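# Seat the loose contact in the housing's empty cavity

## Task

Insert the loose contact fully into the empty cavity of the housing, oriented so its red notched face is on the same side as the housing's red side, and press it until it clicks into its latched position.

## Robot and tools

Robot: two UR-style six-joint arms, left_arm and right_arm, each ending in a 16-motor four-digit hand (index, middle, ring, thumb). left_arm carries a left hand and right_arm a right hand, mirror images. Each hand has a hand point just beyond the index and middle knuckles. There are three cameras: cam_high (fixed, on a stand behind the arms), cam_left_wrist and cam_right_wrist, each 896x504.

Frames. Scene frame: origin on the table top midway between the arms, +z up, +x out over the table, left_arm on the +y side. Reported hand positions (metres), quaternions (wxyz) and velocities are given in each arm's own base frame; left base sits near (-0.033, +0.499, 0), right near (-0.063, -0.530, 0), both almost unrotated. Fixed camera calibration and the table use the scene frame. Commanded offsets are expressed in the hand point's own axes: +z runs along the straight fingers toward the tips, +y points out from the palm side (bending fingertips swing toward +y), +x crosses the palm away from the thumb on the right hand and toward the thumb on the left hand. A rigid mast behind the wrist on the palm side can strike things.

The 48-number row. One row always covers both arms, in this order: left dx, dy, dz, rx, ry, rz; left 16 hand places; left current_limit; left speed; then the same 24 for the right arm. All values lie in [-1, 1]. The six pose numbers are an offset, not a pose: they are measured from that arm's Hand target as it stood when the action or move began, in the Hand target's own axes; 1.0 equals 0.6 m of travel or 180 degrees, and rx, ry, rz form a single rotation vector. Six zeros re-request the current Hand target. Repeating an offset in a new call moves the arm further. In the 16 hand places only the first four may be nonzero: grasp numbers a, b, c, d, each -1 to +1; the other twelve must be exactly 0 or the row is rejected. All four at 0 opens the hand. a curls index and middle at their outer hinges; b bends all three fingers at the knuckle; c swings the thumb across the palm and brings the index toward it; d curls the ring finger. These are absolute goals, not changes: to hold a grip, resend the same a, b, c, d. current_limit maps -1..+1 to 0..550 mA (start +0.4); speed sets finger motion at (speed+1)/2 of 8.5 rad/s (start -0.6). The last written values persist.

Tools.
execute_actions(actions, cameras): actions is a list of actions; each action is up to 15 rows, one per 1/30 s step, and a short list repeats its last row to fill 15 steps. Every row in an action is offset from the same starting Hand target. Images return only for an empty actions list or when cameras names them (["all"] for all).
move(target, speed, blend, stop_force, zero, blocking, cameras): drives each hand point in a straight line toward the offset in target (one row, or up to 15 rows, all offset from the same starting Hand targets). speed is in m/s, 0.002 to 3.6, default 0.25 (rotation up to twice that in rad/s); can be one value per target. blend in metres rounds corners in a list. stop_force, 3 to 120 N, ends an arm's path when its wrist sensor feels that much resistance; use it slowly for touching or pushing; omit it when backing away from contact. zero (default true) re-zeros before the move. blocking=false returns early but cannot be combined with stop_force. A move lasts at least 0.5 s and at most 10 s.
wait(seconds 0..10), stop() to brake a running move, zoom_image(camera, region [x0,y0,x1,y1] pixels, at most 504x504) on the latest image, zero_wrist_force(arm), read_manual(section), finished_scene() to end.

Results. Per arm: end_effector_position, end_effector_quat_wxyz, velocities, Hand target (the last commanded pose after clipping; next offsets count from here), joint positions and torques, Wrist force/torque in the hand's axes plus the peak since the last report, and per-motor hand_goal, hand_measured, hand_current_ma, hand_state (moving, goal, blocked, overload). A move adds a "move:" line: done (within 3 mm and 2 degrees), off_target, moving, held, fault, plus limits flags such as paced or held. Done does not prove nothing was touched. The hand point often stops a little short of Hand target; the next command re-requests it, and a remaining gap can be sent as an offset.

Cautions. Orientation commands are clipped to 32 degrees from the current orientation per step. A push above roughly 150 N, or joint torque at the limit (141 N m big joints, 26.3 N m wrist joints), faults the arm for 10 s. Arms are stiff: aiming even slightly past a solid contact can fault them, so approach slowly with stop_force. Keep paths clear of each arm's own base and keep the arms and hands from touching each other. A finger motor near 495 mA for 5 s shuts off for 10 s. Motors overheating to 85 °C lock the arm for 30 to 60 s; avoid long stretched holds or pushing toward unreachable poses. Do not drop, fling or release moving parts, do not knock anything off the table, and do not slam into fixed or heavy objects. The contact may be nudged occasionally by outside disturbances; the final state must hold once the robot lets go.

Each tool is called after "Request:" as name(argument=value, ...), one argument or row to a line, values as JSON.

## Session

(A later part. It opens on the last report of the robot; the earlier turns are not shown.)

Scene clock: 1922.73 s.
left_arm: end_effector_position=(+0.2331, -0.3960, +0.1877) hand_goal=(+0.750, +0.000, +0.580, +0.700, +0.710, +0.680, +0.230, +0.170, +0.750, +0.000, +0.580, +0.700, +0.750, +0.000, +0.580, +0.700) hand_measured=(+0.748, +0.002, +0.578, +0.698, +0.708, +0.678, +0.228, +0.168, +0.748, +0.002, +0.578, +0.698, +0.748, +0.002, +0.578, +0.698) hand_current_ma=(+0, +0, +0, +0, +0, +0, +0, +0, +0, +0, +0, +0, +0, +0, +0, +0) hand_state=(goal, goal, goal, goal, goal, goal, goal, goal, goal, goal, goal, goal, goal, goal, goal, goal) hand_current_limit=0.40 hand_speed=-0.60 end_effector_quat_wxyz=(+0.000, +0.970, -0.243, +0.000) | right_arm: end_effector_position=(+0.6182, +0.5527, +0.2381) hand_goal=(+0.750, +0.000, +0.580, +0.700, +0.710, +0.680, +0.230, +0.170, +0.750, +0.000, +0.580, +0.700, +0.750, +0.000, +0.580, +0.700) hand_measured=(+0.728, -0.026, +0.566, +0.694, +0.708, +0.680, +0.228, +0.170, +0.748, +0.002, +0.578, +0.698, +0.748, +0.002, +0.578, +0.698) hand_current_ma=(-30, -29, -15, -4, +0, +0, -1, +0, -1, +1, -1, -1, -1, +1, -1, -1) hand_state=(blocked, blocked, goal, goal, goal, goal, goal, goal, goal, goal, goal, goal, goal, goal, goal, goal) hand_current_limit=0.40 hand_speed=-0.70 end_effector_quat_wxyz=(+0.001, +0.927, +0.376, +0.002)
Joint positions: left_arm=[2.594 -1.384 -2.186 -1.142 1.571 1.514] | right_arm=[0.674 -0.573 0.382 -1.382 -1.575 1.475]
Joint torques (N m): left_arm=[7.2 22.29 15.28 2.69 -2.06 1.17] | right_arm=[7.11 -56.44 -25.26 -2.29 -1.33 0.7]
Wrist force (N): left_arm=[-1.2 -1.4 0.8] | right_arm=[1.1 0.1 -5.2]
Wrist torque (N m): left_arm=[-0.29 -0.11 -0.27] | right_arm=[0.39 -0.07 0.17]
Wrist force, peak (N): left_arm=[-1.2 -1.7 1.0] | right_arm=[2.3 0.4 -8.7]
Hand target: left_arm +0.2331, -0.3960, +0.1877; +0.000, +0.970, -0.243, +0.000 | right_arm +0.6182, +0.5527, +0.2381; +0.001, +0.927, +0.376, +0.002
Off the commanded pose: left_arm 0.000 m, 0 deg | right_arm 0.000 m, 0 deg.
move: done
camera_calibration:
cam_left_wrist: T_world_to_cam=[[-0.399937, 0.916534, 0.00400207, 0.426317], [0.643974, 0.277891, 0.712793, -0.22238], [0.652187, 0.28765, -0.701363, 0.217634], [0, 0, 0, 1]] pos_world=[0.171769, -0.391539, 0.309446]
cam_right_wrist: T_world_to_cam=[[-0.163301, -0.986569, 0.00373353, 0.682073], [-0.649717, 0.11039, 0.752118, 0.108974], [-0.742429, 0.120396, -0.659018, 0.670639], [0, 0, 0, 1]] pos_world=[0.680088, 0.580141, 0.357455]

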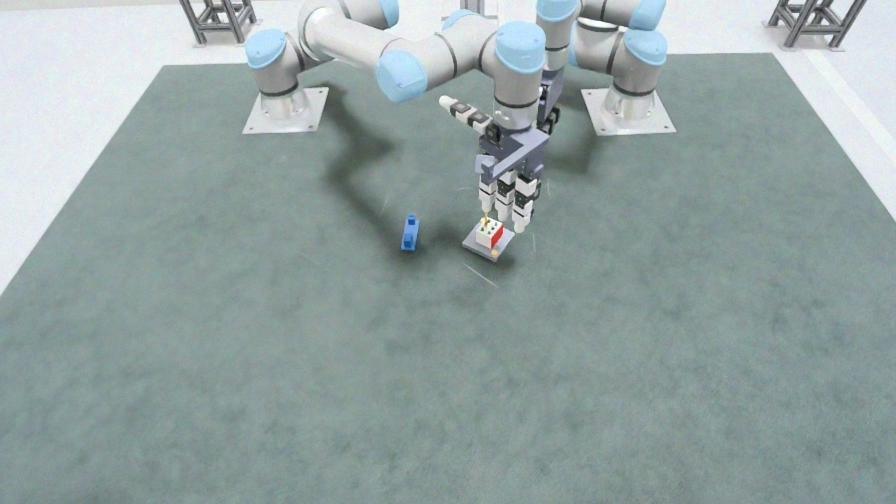

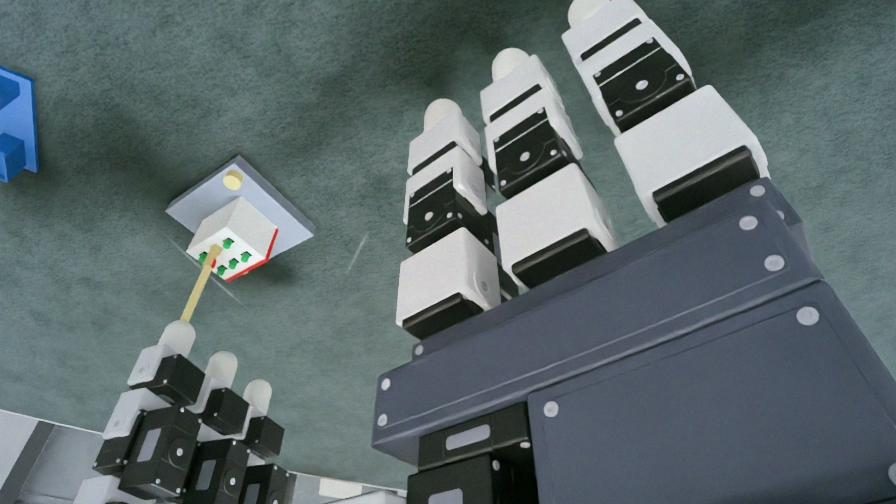

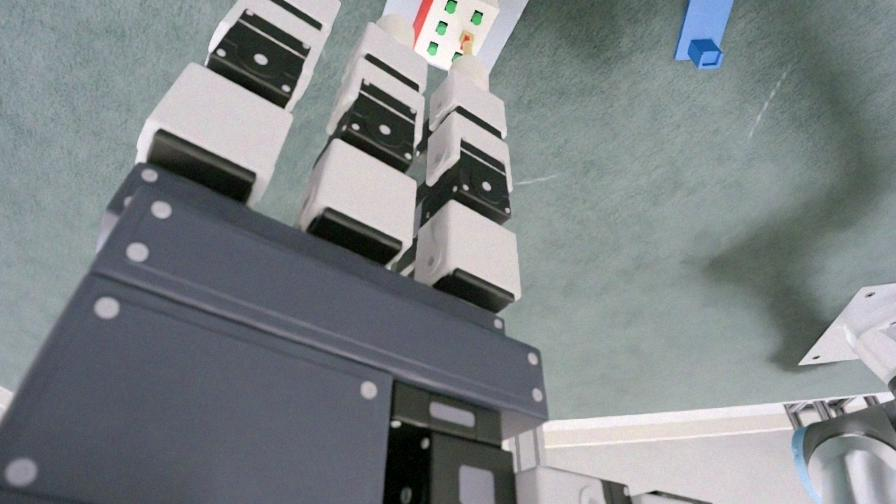

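Request:
move(
  target=[0,0,0,0,0,0, 0,0,0,0,0,0,0,0,0,0,0,0,0,0,0,0, 0.4,-0.6, -0.0059,-0.0059,-0.0006,0,0,0, 0,0,0,0,0,0,0,0,0,0,0,0,0,0,0,0, 0.4,-0.7],
  speed=0.006,
  cameras=["all"],
)

Request:
zoom_image(
  camera="cam_right_wrist",
  region=[435, 15, 505, 85],
)

Request:
zoom_image(
  camera="cam_left_wrist",
  region=[170, 225, 250, 325],
)

Request:
zoom_image(
  camera="cam_high",
  region=[472, 205, 512, 245],
)

Scene clock: 1993.00 s.
left_arm: end_effector_position=(+0.2331, -0.3960, +0.1877) hand_goal=(+0.750, +0.000, +0.580, +0.700, +0.710, +0.680, +0.230, +0.170, +0.750, +0.000, +0.580, +0.700, +0.750, +0.000, +0.580, +0.700) hand_measured=(+0.748, +0.002, +0.578, +0.698, +0.708, +0.678, +0.228, +0.168, +0.748, +0.002, +0.578, +0.698, +0.748, +0.002, +0.578, +0.698) hand_current_ma=(+0, +0, +0, +0, +0, +0, +0, +0, +0, +0, +0, +0, +0, +0, +0, +0) hand_state=(goal, goal, goal, goal, goal, goal, goal, goal, goal, goal, goal, goal, goal, goal, goal, goal) hand_current_limit=0.40 hand_speed=-0.60 end_effector_quat_wxyz=(+0.000, +0.970, -0.243, +0.000) | right_arm: end_effector_position=(+0.6132, +0.5528, +0.2385) hand_goal=(+0.750, +0.000, +0.580, +0.700, +0.710, +0.680, +0.230, +0.170, +0.750, +0.000, +0.580, +0.700, +0.750, +0.000, +0.580, +0.700) hand_measured=(+0.746, -0.002, +0.576, +0.698, +0.708, +0.680, +0.228, +0.170, +0.748, +0.002, +0.578, +0.698, +0.748, +0.002, +0.578, +0.698) hand_current_ma=(-3, -1, -2, -1, +0, +0, -1, +0, -1, +1, -1, -1, -1, +1, -1, -1) hand_state=(goal, goal, goal, goal, goal, goal, goal, goal, goal, goal, goal, goal, goal, goal, goal, goal) hand_current_limit=0.40 hand_speed=-0.70 end_effector_quat_wxyz=(+0.001, +0.927, +0.376, +0.002)
Joint positions: left_arm=[2.594 -1.384 -2.186 -1.142 1.571 1.514] | right_arm=[0.678 -0.592 0.418 -1.399 -1.575 1.479]
Joint torques (N m): left_arm=[7.54 23.48 16.29 2.68 -1.77 1] | right_arm=[4.88 -61.8 -26.29 -3.11 -1.59 0.63]
Wrist force (N): left_arm=[-1.2 -1.6 0.7] | right_arm=[0.4 -0.3 -0.6]
Wrist torque (N m): left_arm=[-0.30 -0.11 -0.27] | right_arm=[0.15 -0.01 0.13]
Wrist force, peak (N): left_arm=[-1.4 -1.8 0.7] | right_arm=[1.0 0.3 -6.5]
Hand target: left_arm +0.2331, -0.3960, +0.1877; +0.000, +0.970, -0.243, +0.000 | right_arm +0.6132, +0.5528, +0.2384; +0.001, +0.927, +0.376, +0.002
Off the commanded pose: left_arm 0.000 m, 0 deg | right_arm 0.000 m, 0 deg.
move: done
camera_calibration:
cam_left_wrist: T_world_to_cam=[[-0.399937, 0.916534, 0.00400207, 0.426317], [0.643974, 0.277891, 0.712793, -0.22238], [0.652187, 0.28765, -0.701363, 0.217634], [0, 0, 0, 1]] pos_world=[0.171769, -0.391539, 0.309446]
cam_right_wrist: T_world_to_cam=[[-0.163375, -0.986557, 0.00382071, 0.681366], [-0.649697, 0.110504, 0.752118, 0.10541], [-0.74243, 0.120395, -0.659017, 0.667113], [0, 0, 0, 1]] pos_world=[0.675088, 0.580241, 0.357755]

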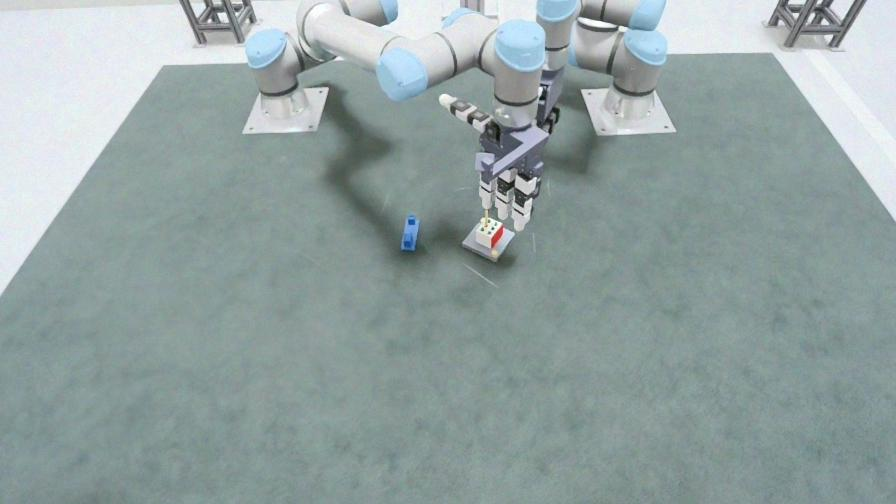

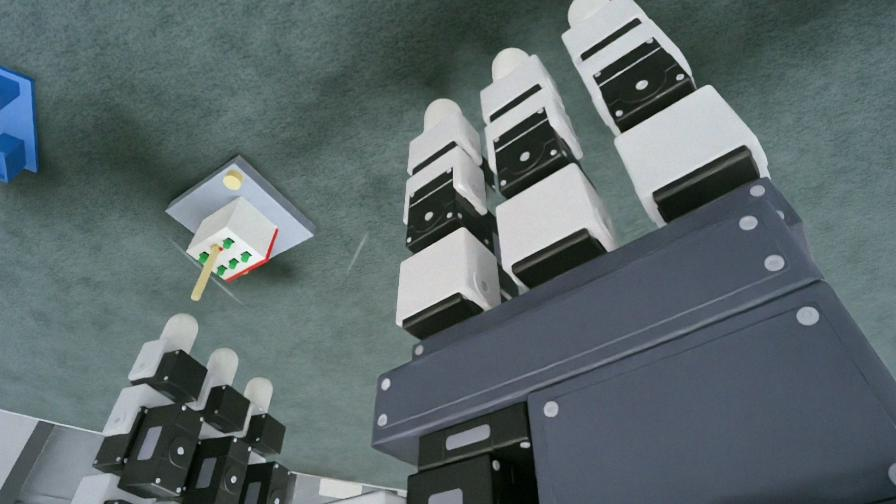

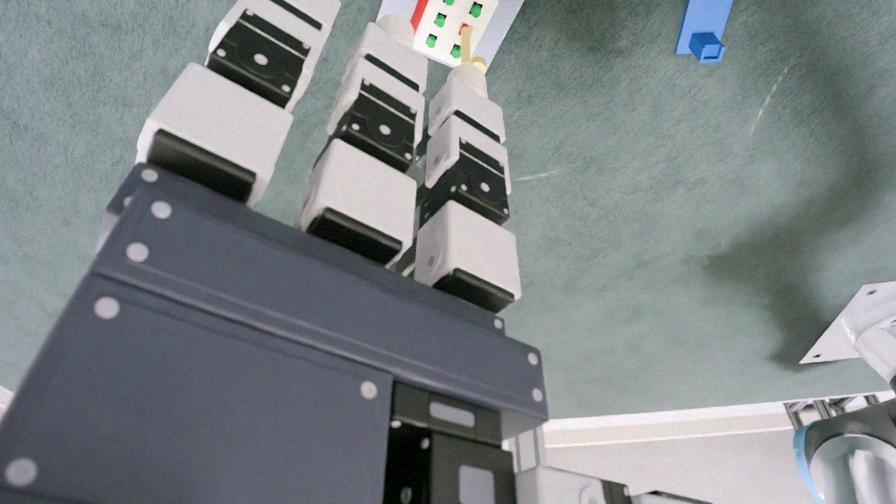

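Scaled by 7.200 from the camera's 896x504 image, which has a finer 1280x720 frame.

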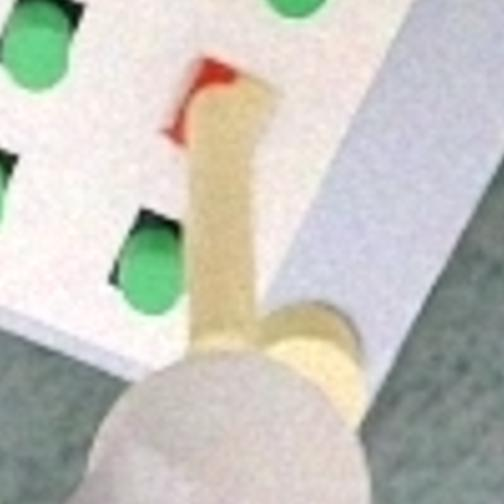

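Scaled by 5.040 from the camera's 896x504 image, which has a finer 1280x720 frame.

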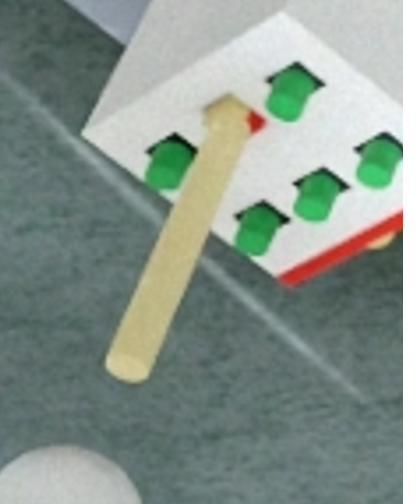

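Scaled by 12.600 from the camera's 896x504 image, which has a finer 1280x720 frame.

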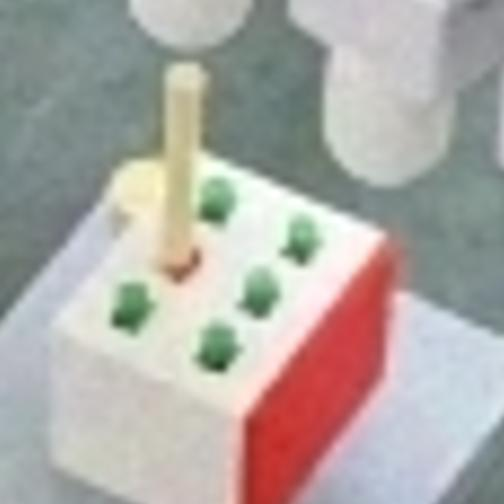

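Request:
move(
  target=[
    [0,0,0,0,0,0, 0,0,0,0,0,0,0,0,0,0,0,0,0,0,0,0, 0.4,-0.6, -0.0053,-0.0053,0,0,0,0, 0,0,0,0,0,0,0,0,0,0,0,0,0,0,0,0, 0.4,-0.7],
    [0,0,0,0,0,0, 0,0,0,0,0,0,0,0,0,0,0,0,0,0,0,0, 0.4,-0.6, -0.0053,-0.0053,0.0133,0,0,0, 0,0,0,0,0,0,0,0,0,0,0,0,0,0,0,0, 0.4,-0.7],
  ],
  speed=0.02,
  stop_force=3,
  cameras=["all"],
)

Request:
zoom_image(
  camera="cam_right_wrist",
  region=[435, 15, 505, 85],
)

Request:
zoom_image(
  camera="cam_left_wrist",
  region=[150, 225, 250, 350],
)

Request:
zoom_image(
  camera="cam_high",
  region=[472, 195, 522, 245],
)

Scene clock: 2018.03 s.
left_arm: end_effector_position=(+0.2331, -0.3960, +0.1877) hand_goal=(+0.750, +0.000, +0.580, +0.700, +0.710, +0.680, +0.230, +0.170, +0.750, +0.000, +0.580, +0.700, +0.750, +0.000, +0.580, +0.700) hand_measured=(+0.748, +0.002, +0.578, +0.698, +0.708, +0.678, +0.228, +0.168, +0.748, +0.002, +0.578, +0.698, +0.748, +0.002, +0.578, +0.698) hand_current_ma=(+0, +0, +0, +0, +0, +0, +0, +0, +0, +0, +0, +0, +0, +0, +0, +0) hand_state=(goal, goal, goal, goal, goal, goal, goal, goal, goal, goal, goal, goal, goal, goal, goal, goal) hand_current_limit=0.40 hand_speed=-0.60 end_effector_quat_wxyz=(+0.000, +0.970, -0.243, +0.000) | right_arm: end_effector_position=(+0.6088, +0.5529, +0.2305) hand_goal=(+0.750, +0.000, +0.580, +0.700, +0.710, +0.680, +0.230, +0.170, +0.750, +0.000, +0.580, +0.700, +0.750, +0.000, +0.580, +0.700) hand_measured=(+0.746, -0.002, +0.576, +0.698, +0.708, +0.680, +0.228, +0.170, +0.748, +0.002, +0.578, +0.698, +0.748, +0.002, +0.578, +0.698) hand_current_ma=(-2, -1, -2, -1, +0, +0, -1, +0, -1, +1, -1, -1, -1, +1, -1, -1) hand_state=(goal, goal, goal, goal, goal, goal, goal, goal, goal, goal, goal, goal, goal, goal, goal, goal) hand_current_limit=0.40 hand_speed=-0.70 end_effector_quat_wxyz=(+0.001, +0.927, +0.376, +0.002)
Joint positions: left_arm=[2.594 -1.384 -2.186 -1.142 1.571 1.514] | right_arm=[0.682 -0.615 0.482 -1.44 -1.575 1.482]
Joint torques (N m): left_arm=[7.96 21.26 15.63 2.76 -2.03 1.18] | right_arm=[-9.59 -57.2 -27.6 -0.55 -1.54 -1.48]
Wrist force (N): left_arm=[-1.1 -1.7 0.7] | right_arm=[0.6 -0.3 -0.7]
Wrist torque (N m): left_arm=[-0.31 -0.12 -0.26] | right_arm=[0.17 -0.03 0.14]
Wrist force, peak (N): left_arm=[-1.4 -1.6 1.0] | right_arm=[0.7 -0.1 -1.0]
Hand target: left_arm +0.2331, -0.3960, +0.1877; +0.000, +0.970, -0.243, +0.000 | right_arm +0.6088, +0.5529, +0.2304; +0.001, +0.927, +0.376, +0.002
Off the commanded pose: left_arm 0.000 m, 0 deg | right_arm 0.000 m, 0 deg.
move: done
camera_calibration:
cam_left_wrist: T_world_to_cam=[[-0.399937, 0.916534, 0.00400207, 0.426317], [0.643974, 0.277891, 0.712793, -0.22238], [0.652187, 0.28765, -0.701363, 0.217634], [0, 0, 0, 1]] pos_world=[0.171769, -0.391539, 0.309446]
cam_right_wrist: T_world_to_cam=[[-0.163301, -0.986569, 0.00373353, 0.680666], [-0.649717, 0.11039, 0.752118, 0.108647], [-0.742429, 0.120396, -0.659018, 0.658574], [0, 0, 0, 1]] pos_world=[0.670688, 0.580241, 0.349755]

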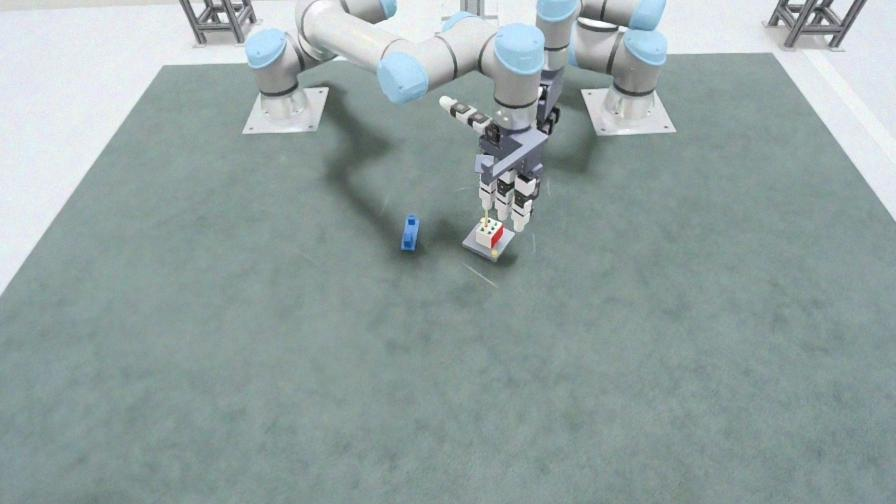

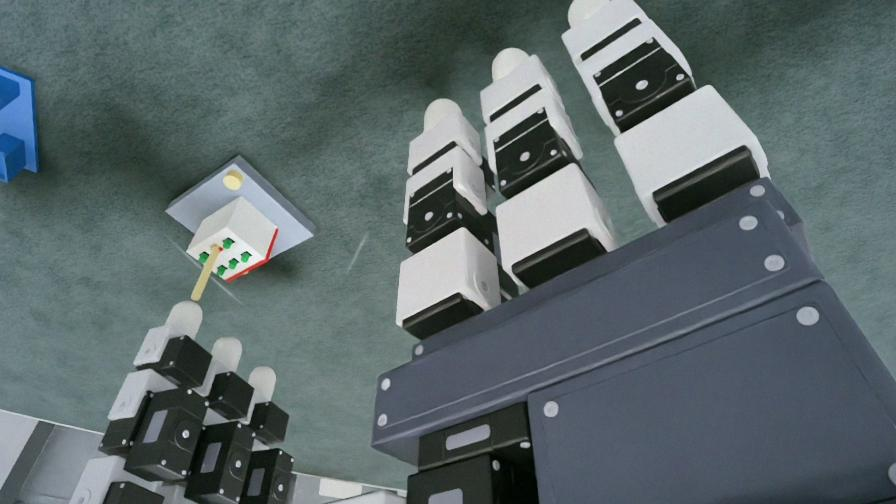

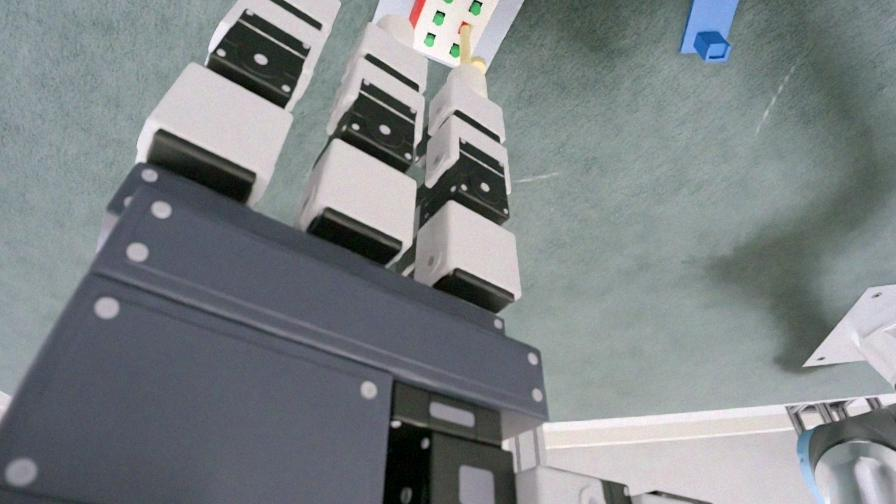

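Scaled by 7.200 from the camera's 896x504 image, which has a finer 1280x720 frame.

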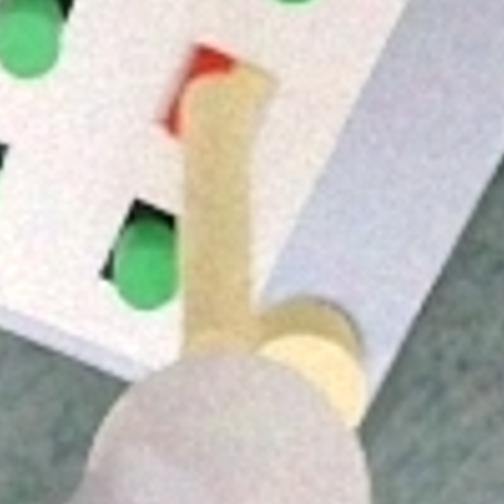

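Scaled by 4.032 from the camera's 896x504 image, which has a finer 1280x720 frame.

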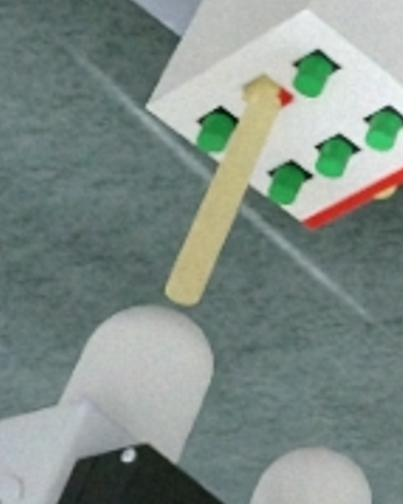

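Scaled by 10.080 from the camera's 896x504 image, which has a finer 1280x720 frame.

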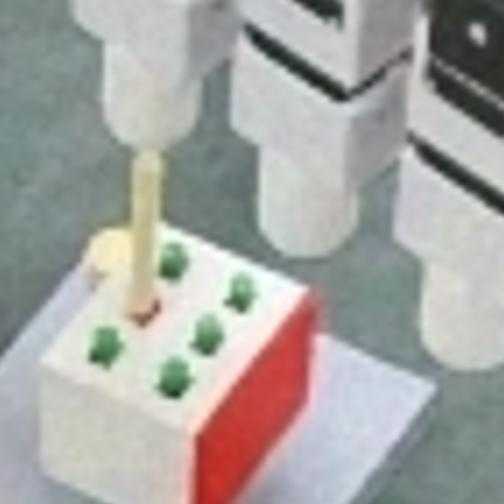

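Request:
move(
  target=[0,0,0,0,0,0, 0,0,0,0,0,0,0,0,0,0,0,0,0,0,0,0, 0.4,-0.6, 0,0,0.02,0,0,0, 0,0,0,0,0,0,0,0,0,0,0,0,0,0,0,0, 0.4,-0.7],
  speed=0.008,
  stop_force=4,
  cameras=["all"],
)

Request:
zoom_image(
  camera="cam_right_wrist",
  region=[435, 15, 505, 85],
)

Request:
zoom_image(
  camera="cam_left_wrist",
  region=[150, 225, 250, 350],
)

Request:
zoom_image(
  camera="cam_high",
  region=[472, 195, 522, 245],
)

Scene clock: 2027.57 s.
left_arm: end_effector_position=(+0.2331, -0.3960, +0.1877) hand_goal=(+0.750, +0.000, +0.580, +0.700, +0.710, +0.680, +0.230, +0.170, +0.750, +0.000, +0.580, +0.700, +0.750, +0.000, +0.580, +0.700) hand_measured=(+0.748, +0.002, +0.578, +0.698, +0.708, +0.678, +0.228, +0.168, +0.748, +0.002, +0.578, +0.698, +0.748, +0.002, +0.578, +0.698) hand_current_ma=(+0, +0, +0, +0, +0, +0, +0, +0, +0, +0, +0, +0, +0, +0, +0, +0) hand_state=(goal, goal, goal, goal, goal, goal, goal, goal, goal, goal, goal, goal, goal, goal, goal, goal) hand_current_limit=0.40 hand_speed=-0.60 end_effector_quat_wxyz=(+0.000, +0.970, -0.243, +0.000) | right_arm: end_effector_position=(+0.6088, +0.5529, +0.2231) hand_goal=(+0.750, +0.000, +0.580, +0.700, +0.710, +0.680, +0.230, +0.170, +0.750, +0.000, +0.580, +0.700, +0.750, +0.000, +0.580, +0.700) hand_measured=(+0.746, -0.002, +0.576, +0.698, +0.708, +0.680, +0.228, +0.170, +0.748, +0.002, +0.578, +0.698, +0.748, +0.002, +0.578, +0.698) hand_current_ma=(-2, -1, -2, -1, +0, +0, -1, +0, -1, +1, -1, -1, -1, +1, -1, -1) hand_state=(goal, goal, goal, goal, goal, goal, goal, goal, goal, goal, goal, goal, goal, goal, goal, goal) hand_current_limit=0.40 hand_speed=-0.70 end_effector_quat_wxyz=(+0.001, +0.927, +0.376, +0.002)
Joint positions: left_arm=[2.594 -1.384 -2.186 -1.142 1.571 1.514] | right_arm=[0.682 -0.619 0.509 -1.463 -1.575 1.482]
Joint torques (N m): left_arm=[7.06 22.35 15.66 2.96 -2.03 1.44] | right_arm=[-9.75 -49.93 -27.17 -0.43 -1.51 -1.61]
Wrist force (N): left_arm=[-1.2 -1.6 0.8] | right_arm=[0.4 -0.1 -3.0]
Wrist torque (N m): left_arm=[-0.31 -0.10 -0.27] | right_arm=[0.36 -0.05 0.13]
Wrist force, peak (N): left_arm=[-1.3 -1.7 0.8] | right_arm=[0.4 -0.2 -6.7]
Hand target: left_arm +0.2331, -0.3960, +0.1877; +0.000, +0.970, -0.243, +0.000 | right_arm +0.6088, +0.5529, +0.2231; +0.001, +0.927, +0.376, +0.002 (not the last commanded pose)
Off the commanded pose: left_arm 0.000 m, 0 deg | right_arm 0.005 m, 0 deg.
move: contact (right_arm)
camera_calibration:
cam_left_wrist: T_world_to_cam=[[-0.399937, 0.916534, 0.00400207, 0.426317], [0.643974, 0.277891, 0.712793, -0.22238], [0.652187, 0.28765, -0.701363, 0.217634], [0, 0, 0, 1]] pos_world=[0.171769, -0.391539, 0.309446]
cam_right_wrist: T_world_to_cam=[[-0.163312, -0.986567, 0.00374631, 0.680695], [-0.649714, 0.110407, 0.752118, 0.114126], [-0.742429, 0.120396, -0.659018, 0.653763], [0, 0, 0, 1]] pos_world=[0.670688, 0.580241, 0.342455]

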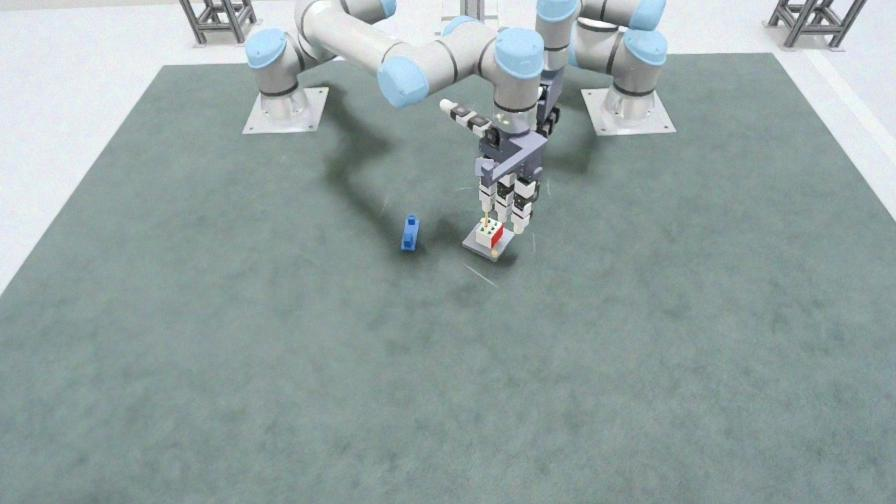

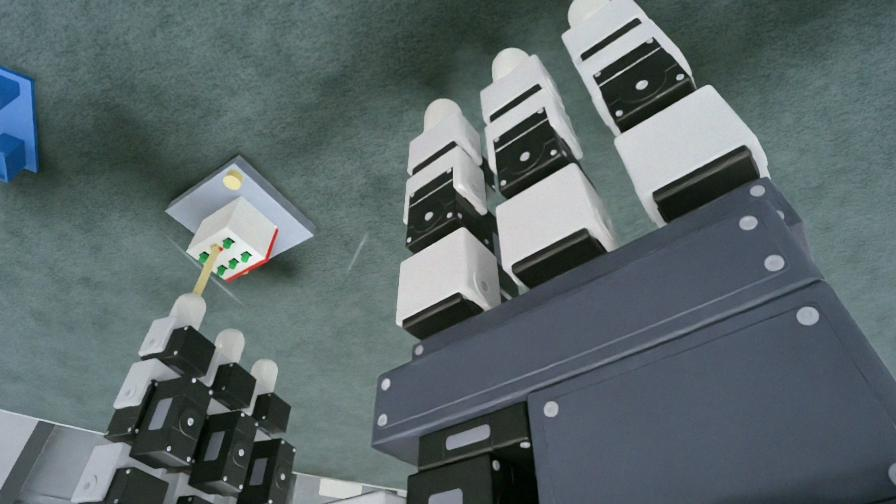

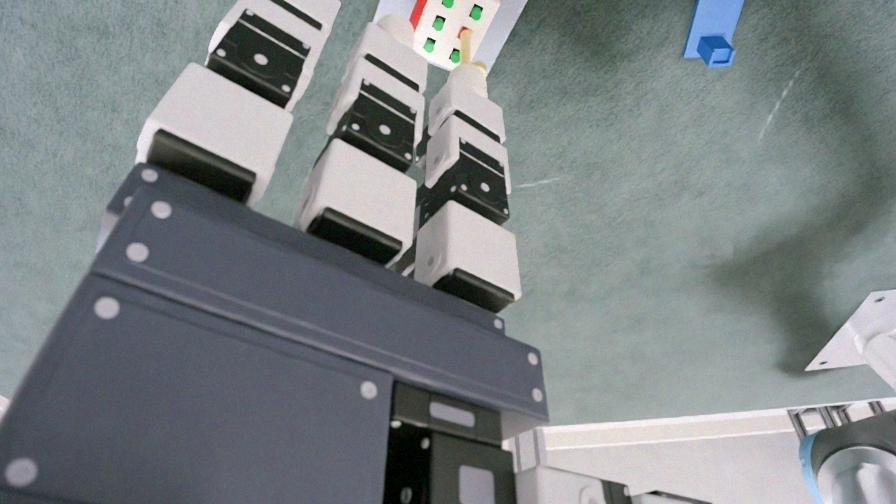

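Scaled by 7.200 from the camera's 896x504 image, which has a finer 1280x720 frame.

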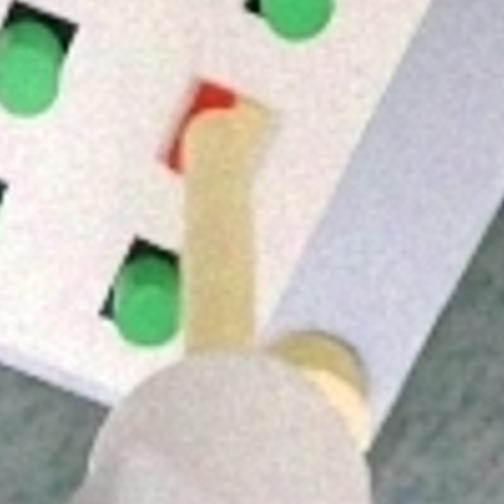

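Scaled by 4.032 from the camera's 896x504 image, which has a finer 1280x720 frame.

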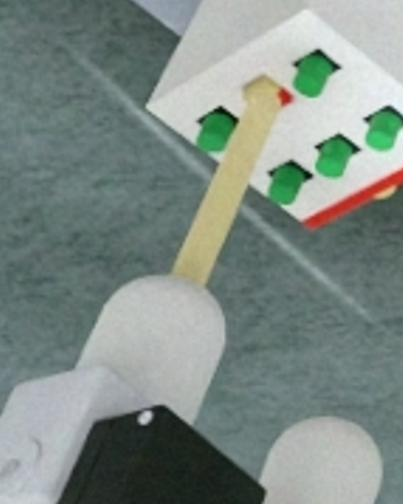

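Scaled by 10.080 from the camera's 896x504 image, which has a finer 1280x720 frame.

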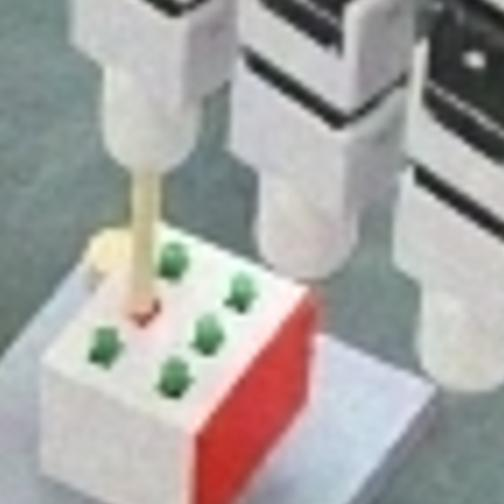

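Request:
move(
  target=[0,0,0,0,0,0, 0,0,0,0,0,0,0,0,0,0,0,0,0,0,0,0, 0.4,-0.6, 0,0,0.025,0,0,0, 0,0,0,0,0,0,0,0,0,0,0,0,0,0,0,0, 0.4,-0.7],
  speed=0.004,
  stop_force=6,
  cameras=["all"],
)

Request:
zoom_image(
  camera="cam_right_wrist",
  region=[435, 15, 505, 85],
)

Request:
zoom_image(
  camera="cam_left_wrist",
  region=[150, 225, 250, 350],
)

Request:
zoom_image(
  camera="cam_high",
  region=[472, 195, 522, 245],
)

Scene clock: 2033.70 s.
left_arm: end_effector_position=(+0.2331, -0.3960, +0.1877) hand_goal=(+0.750, +0.000, +0.580, +0.700, +0.710, +0.680, +0.230, +0.170, +0.750, +0.000, +0.580, +0.700, +0.750, +0.000, +0.580, +0.700) hand_measured=(+0.748, +0.002, +0.578, +0.698, +0.708, +0.678, +0.228, +0.168, +0.748, +0.002, +0.578, +0.698, +0.748, +0.002, +0.578, +0.698) hand_current_ma=(+0, +0, +0, +0, +0, +0, +0, +0, +0, +0, +0, +0, +0, +0, +0, +0) hand_state=(goal, goal, goal, goal, goal, goal, goal, goal, goal, goal, goal, goal, goal, goal, goal, goal) hand_current_limit=0.40 hand_speed=-0.60 end_effector_quat_wxyz=(+0.000, +0.970, -0.243, +0.000) | right_arm: end_effector_position=(+0.6088, +0.5529, +0.2227) hand_goal=(+0.750, +0.000, +0.580, +0.700, +0.710, +0.680, +0.230, +0.170, +0.750, +0.000, +0.580, +0.700, +0.750, +0.000, +0.580, +0.700) hand_measured=(+0.746, -0.002, +0.576, +0.698, +0.708, +0.680, +0.228, +0.170, +0.748, +0.002, +0.578, +0.698, +0.748, +0.002, +0.578, +0.698) hand_current_ma=(-2, -1, -2, -1, +0, +0, -1, +0, -1, +1, -1, -1, -1, +1, -1, -1) hand_state=(goal, goal, goal, goal, goal, goal, goal, goal, goal, goal, goal, goal, goal, goal, goal, goal) hand_current_limit=0.40 hand_speed=-0.70 end_effector_quat_wxyz=(+0.002, +0.927, +0.376, +0.002)
Joint positions: left_arm=[2.594 -1.384 -2.186 -1.142 1.571 1.514] | right_arm=[0.682 -0.619 0.51 -1.464 -1.575 1.482]
Joint torques (N m): left_arm=[7.52 22.47 15.54 2.64 -1.96 1.28] | right_arm=[-8.55 -48.5 -24.82 0.14 -1.52 -0.88]
Wrist force (N): left_arm=[-1.2 -1.4 0.7] | right_arm=[0.5 -0.2 -7.0]
Wrist torque (N m): left_arm=[-0.28 -0.11 -0.27] | right_arm=[0.64 -0.16 0.14]
Wrist force, peak (N): left_arm=[-1.5 -1.6 0.6] | right_arm=[0.2 -0.3 -10.6]
Hand target: left_arm +0.2331, -0.3960, +0.1877; +0.000, +0.970, -0.243, +0.000 | right_arm +0.6088, +0.5529, +0.2227; +0.002, +0.927, +0.376, +0.002 (not the last commanded pose)
Off the commanded pose: left_arm 0.000 m, 0 deg | right_arm 0.015 m, 0 deg.
move: contact (right_arm)
camera_calibration:
cam_left_wrist: T_world_to_cam=[[-0.399937, 0.916534, 0.00400207, 0.426317], [0.643974, 0.277891, 0.712793, -0.22238], [0.652187, 0.28765, -0.701363, 0.217634], [0, 0, 0, 1]] pos_world=[0.171769, -0.391539, 0.309446]
cam_right_wrist: T_world_to_cam=[[-0.163362, -0.986559, 0.00383102, 0.680697], [-0.649594, 0.110486, 0.752211, 0.114344], [-0.742523, 0.120394, -0.658911, 0.653462], [0, 0, 0, 1]] pos_world=[0.670688, 0.580241, 0.341955]

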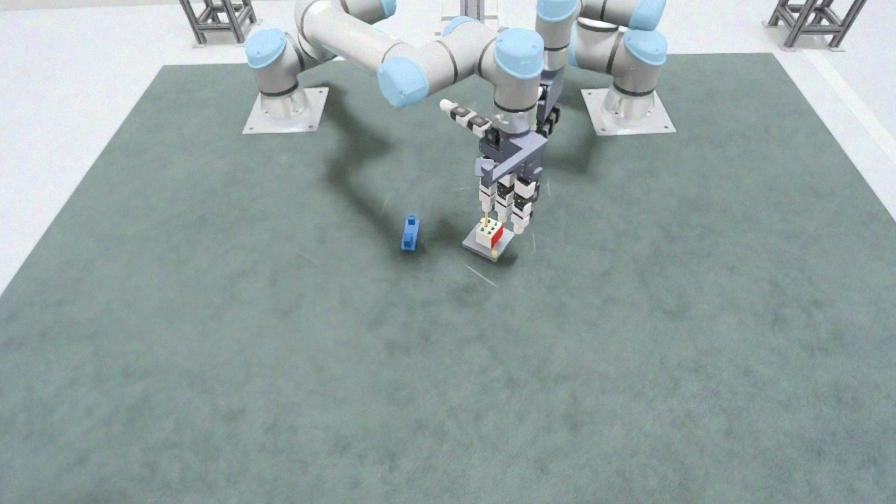

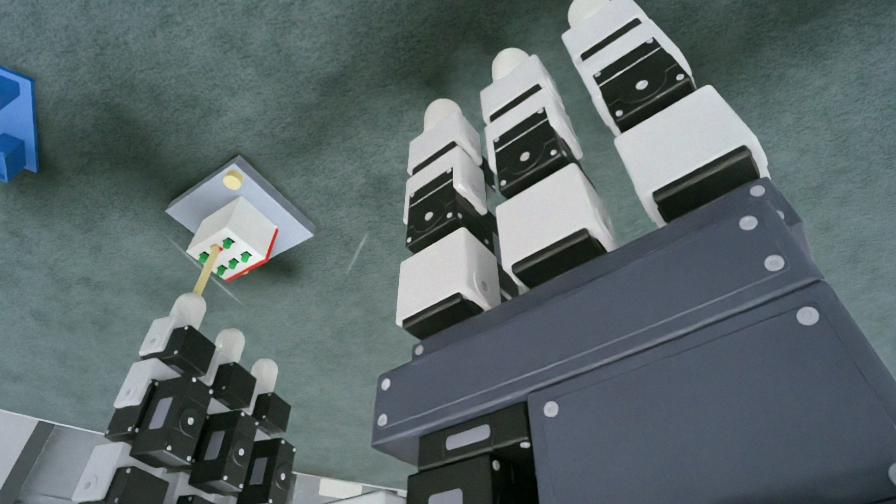

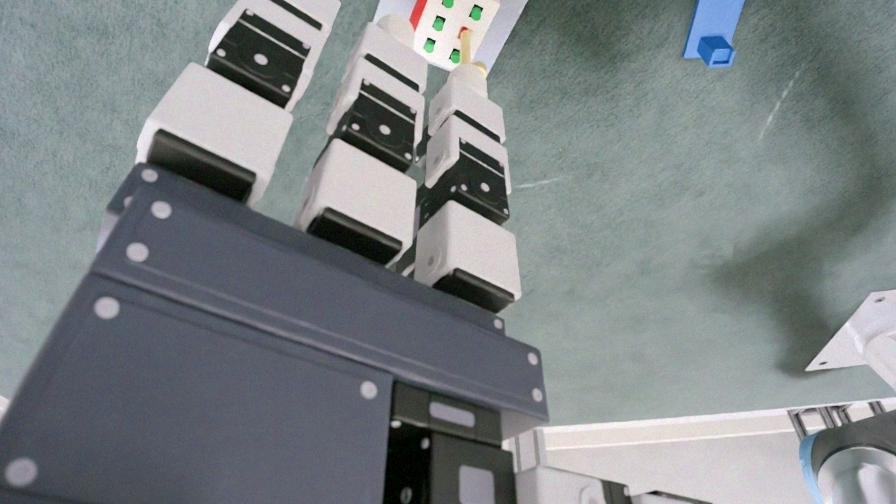

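Scaled by 7.200 from the camera's 896x504 image, which has a finer 1280x720 frame.

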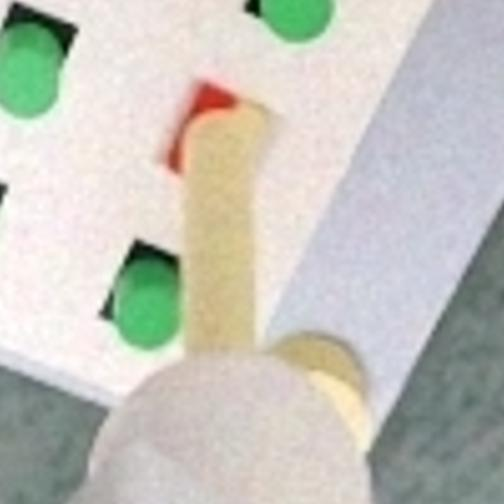

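Scaled by 4.032 from the camera's 896x504 image, which has a finer 1280x720 frame.

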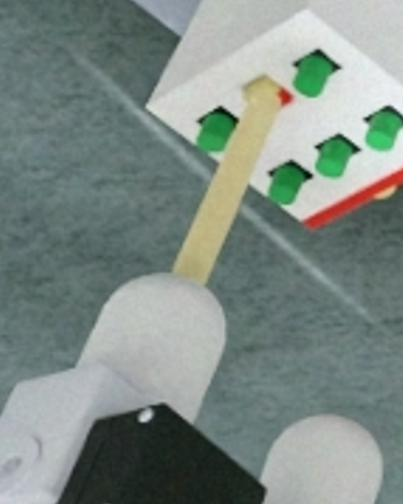

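Scaled by 10.080 from the camera's 896x504 image, which has a finer 1280x720 frame.

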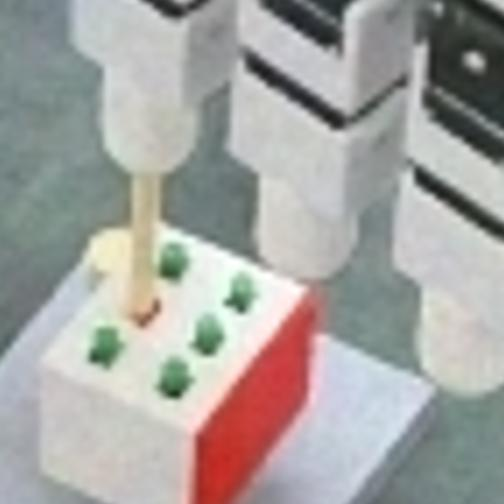

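Request:
move(
  target=[0,0,0,0,0,0, 0,0,0,0,0,0,0,0,0,0,0,0,0,0,0,0, 0.4,-0.6, 0,0,0.025,0,0,0, 0,0,0,0,0,0,0,0,0,0,0,0,0,0,0,0, 0.4,-0.7],
  speed=0.003,
  stop_force=8,
  cameras=["all"],
)

Request:
zoom_image(
  camera="cam_right_wrist",
  region=[435, 15, 505, 85],
)

Request:
zoom_image(
  camera="cam_left_wrist",
  region=[150, 225, 250, 350],
)

Request:
zoom_image(
  camera="cam_high",
  region=[472, 195, 522, 245],
)

Scene clock: 2043.77 s.
left_arm: end_effector_position=(+0.2331, -0.3960, +0.1877) hand_goal=(+0.750, +0.000, +0.580, +0.700, +0.710, +0.680, +0.230, +0.170, +0.750, +0.000, +0.580, +0.700, +0.750, +0.000, +0.580, +0.700) hand_measured=(+0.748, +0.002, +0.578, +0.698, +0.708, +0.678, +0.228, +0.168, +0.748, +0.002, +0.578, +0.698, +0.748, +0.002, +0.578, +0.698) hand_current_ma=(+0, +0, +0, +0, +0, +0, +0, +0, +0, +0, +0, +0, +0, +0, +0, +0) hand_state=(goal, goal, goal, goal, goal, goal, goal, goal, goal, goal, goal, goal, goal, goal, goal, goal) hand_current_limit=0.40 hand_speed=-0.60 end_effector_quat_wxyz=(+0.000, +0.970, -0.243, +0.000) | right_arm: end_effector_position=(+0.6089, +0.5528, +0.2088) hand_goal=(+0.750, +0.000, +0.580, +0.700, +0.710, +0.680, +0.230, +0.170, +0.750, +0.000, +0.580, +0.700, +0.750, +0.000, +0.580, +0.700) hand_measured=(+0.746, +0.004, +0.576, +0.698, +0.708, +0.680, +0.228, +0.170, +0.748, +0.002, +0.578, +0.698, +0.748, +0.002, +0.578, +0.698) hand_current_ma=(-2, +2, -1, -1, +0, +0, -1, +0, -1, +1, -1, -1, -1, +1, -1, -1) hand_state=(goal, goal, goal, goal, goal, goal, goal, goal, goal, goal, goal, goal, goal, goal, goal, goal) hand_current_limit=0.40 hand_speed=-0.70 end_effector_quat_wxyz=(+0.001, +0.927, +0.376, +0.002)
Joint positions: left_arm=[2.594 -1.384 -2.186 -1.142 1.571 1.514] | right_arm=[0.682 -0.625 0.556 -1.505 -1.575 1.482]
Joint torques (N m): left_arm=[6.13 21.89 17.05 2.93 -2.05 1.27] | right_arm=[-10.22 -49.7 -21.74 0.1 -1.32 -1.76]
Wrist force (N): left_arm=[-1.2 -1.4 0.9] | right_arm=[0.1 -0.7 -14.6]
Wrist torque (N m): left_arm=[-0.29 -0.10 -0.28] | right_arm=[1.23 -0.36 0.12]
Wrist force, peak (N): left_arm=[-1.3 -1.6 1.0] | right_arm=[0.1 -0.5 -16.7]
Hand target: left_arm +0.2331, -0.3960, +0.1877; +0.000, +0.970, -0.243, +0.000 | right_arm +0.6089, +0.5528, +0.2088; +0.001, +0.927, +0.376, +0.002 (not the last commanded pose)
Off the commanded pose: left_arm 0.000 m, 0 deg | right_arm 0.001 m, 0 deg.
move: contact (right_arm)
camera_calibration:
cam_left_wrist: T_world_to_cam=[[-0.399937, 0.916534, 0.00400207, 0.426317], [0.643974, 0.277891, 0.712793, -0.22238], [0.652187, 0.28765, -0.701363, 0.217634], [0, 0, 0, 1]] pos_world=[0.171769, -0.391539, 0.309446]
cam_right_wrist: T_world_to_cam=[[-0.163301, -0.986569, 0.00373353, 0.680763], [-0.649717, 0.11039, 0.752118, 0.124958], [-0.742429, 0.120396, -0.659018, 0.644414], [0, 0, 0, 1]] pos_world=[0.670788, 0.580241, 0.328155]

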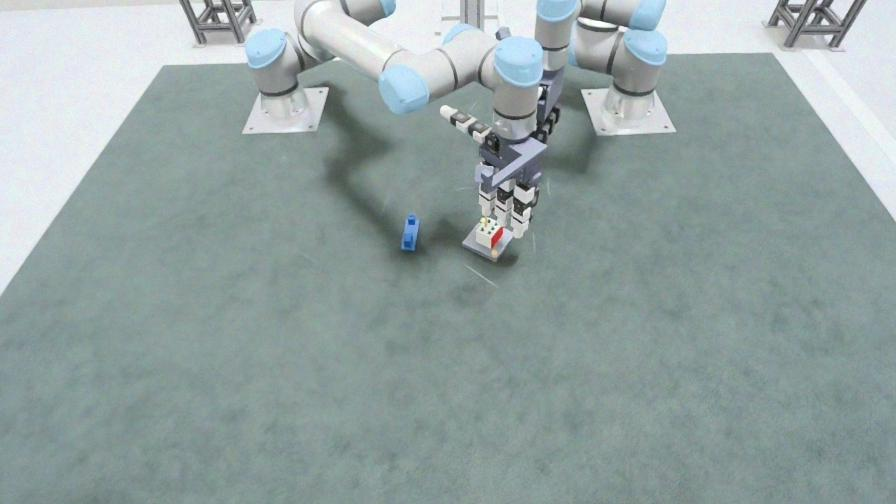

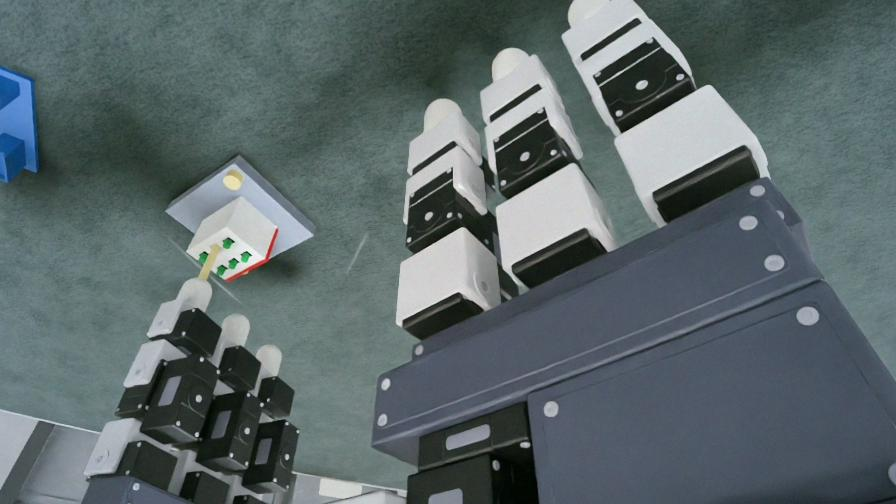

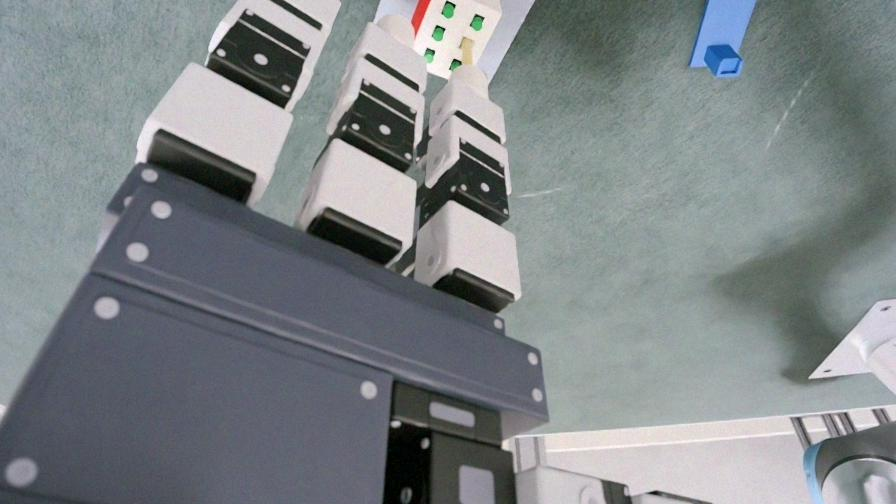

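Scaled by 7.200 from the camera's 896x504 image, which has a finer 1280x720 frame.

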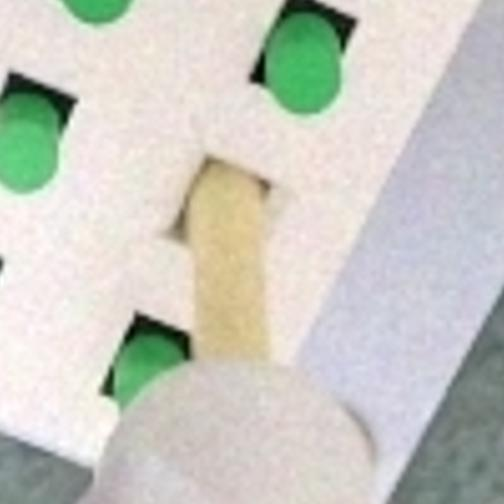

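Scaled by 4.032 from the camera's 896x504 image, which has a finer 1280x720 frame.

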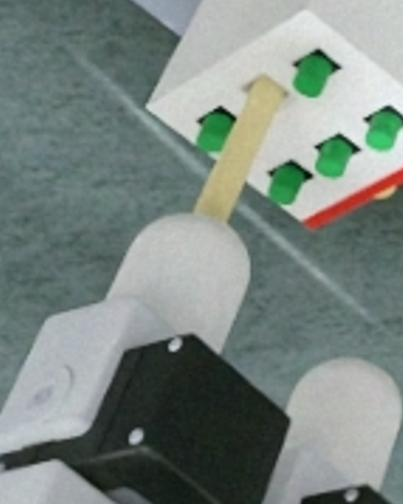

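Scaled by 10.080 from the camera's 896x504 image, which has a finer 1280x720 frame.

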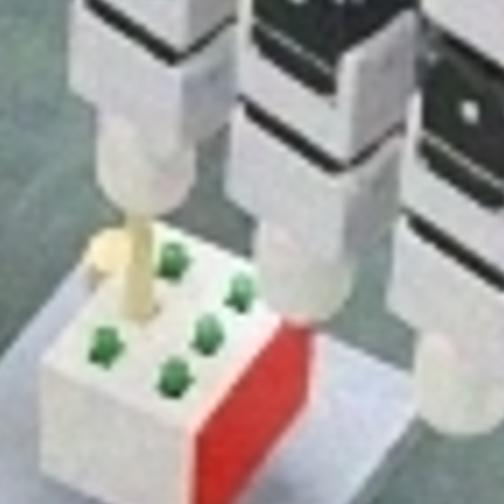

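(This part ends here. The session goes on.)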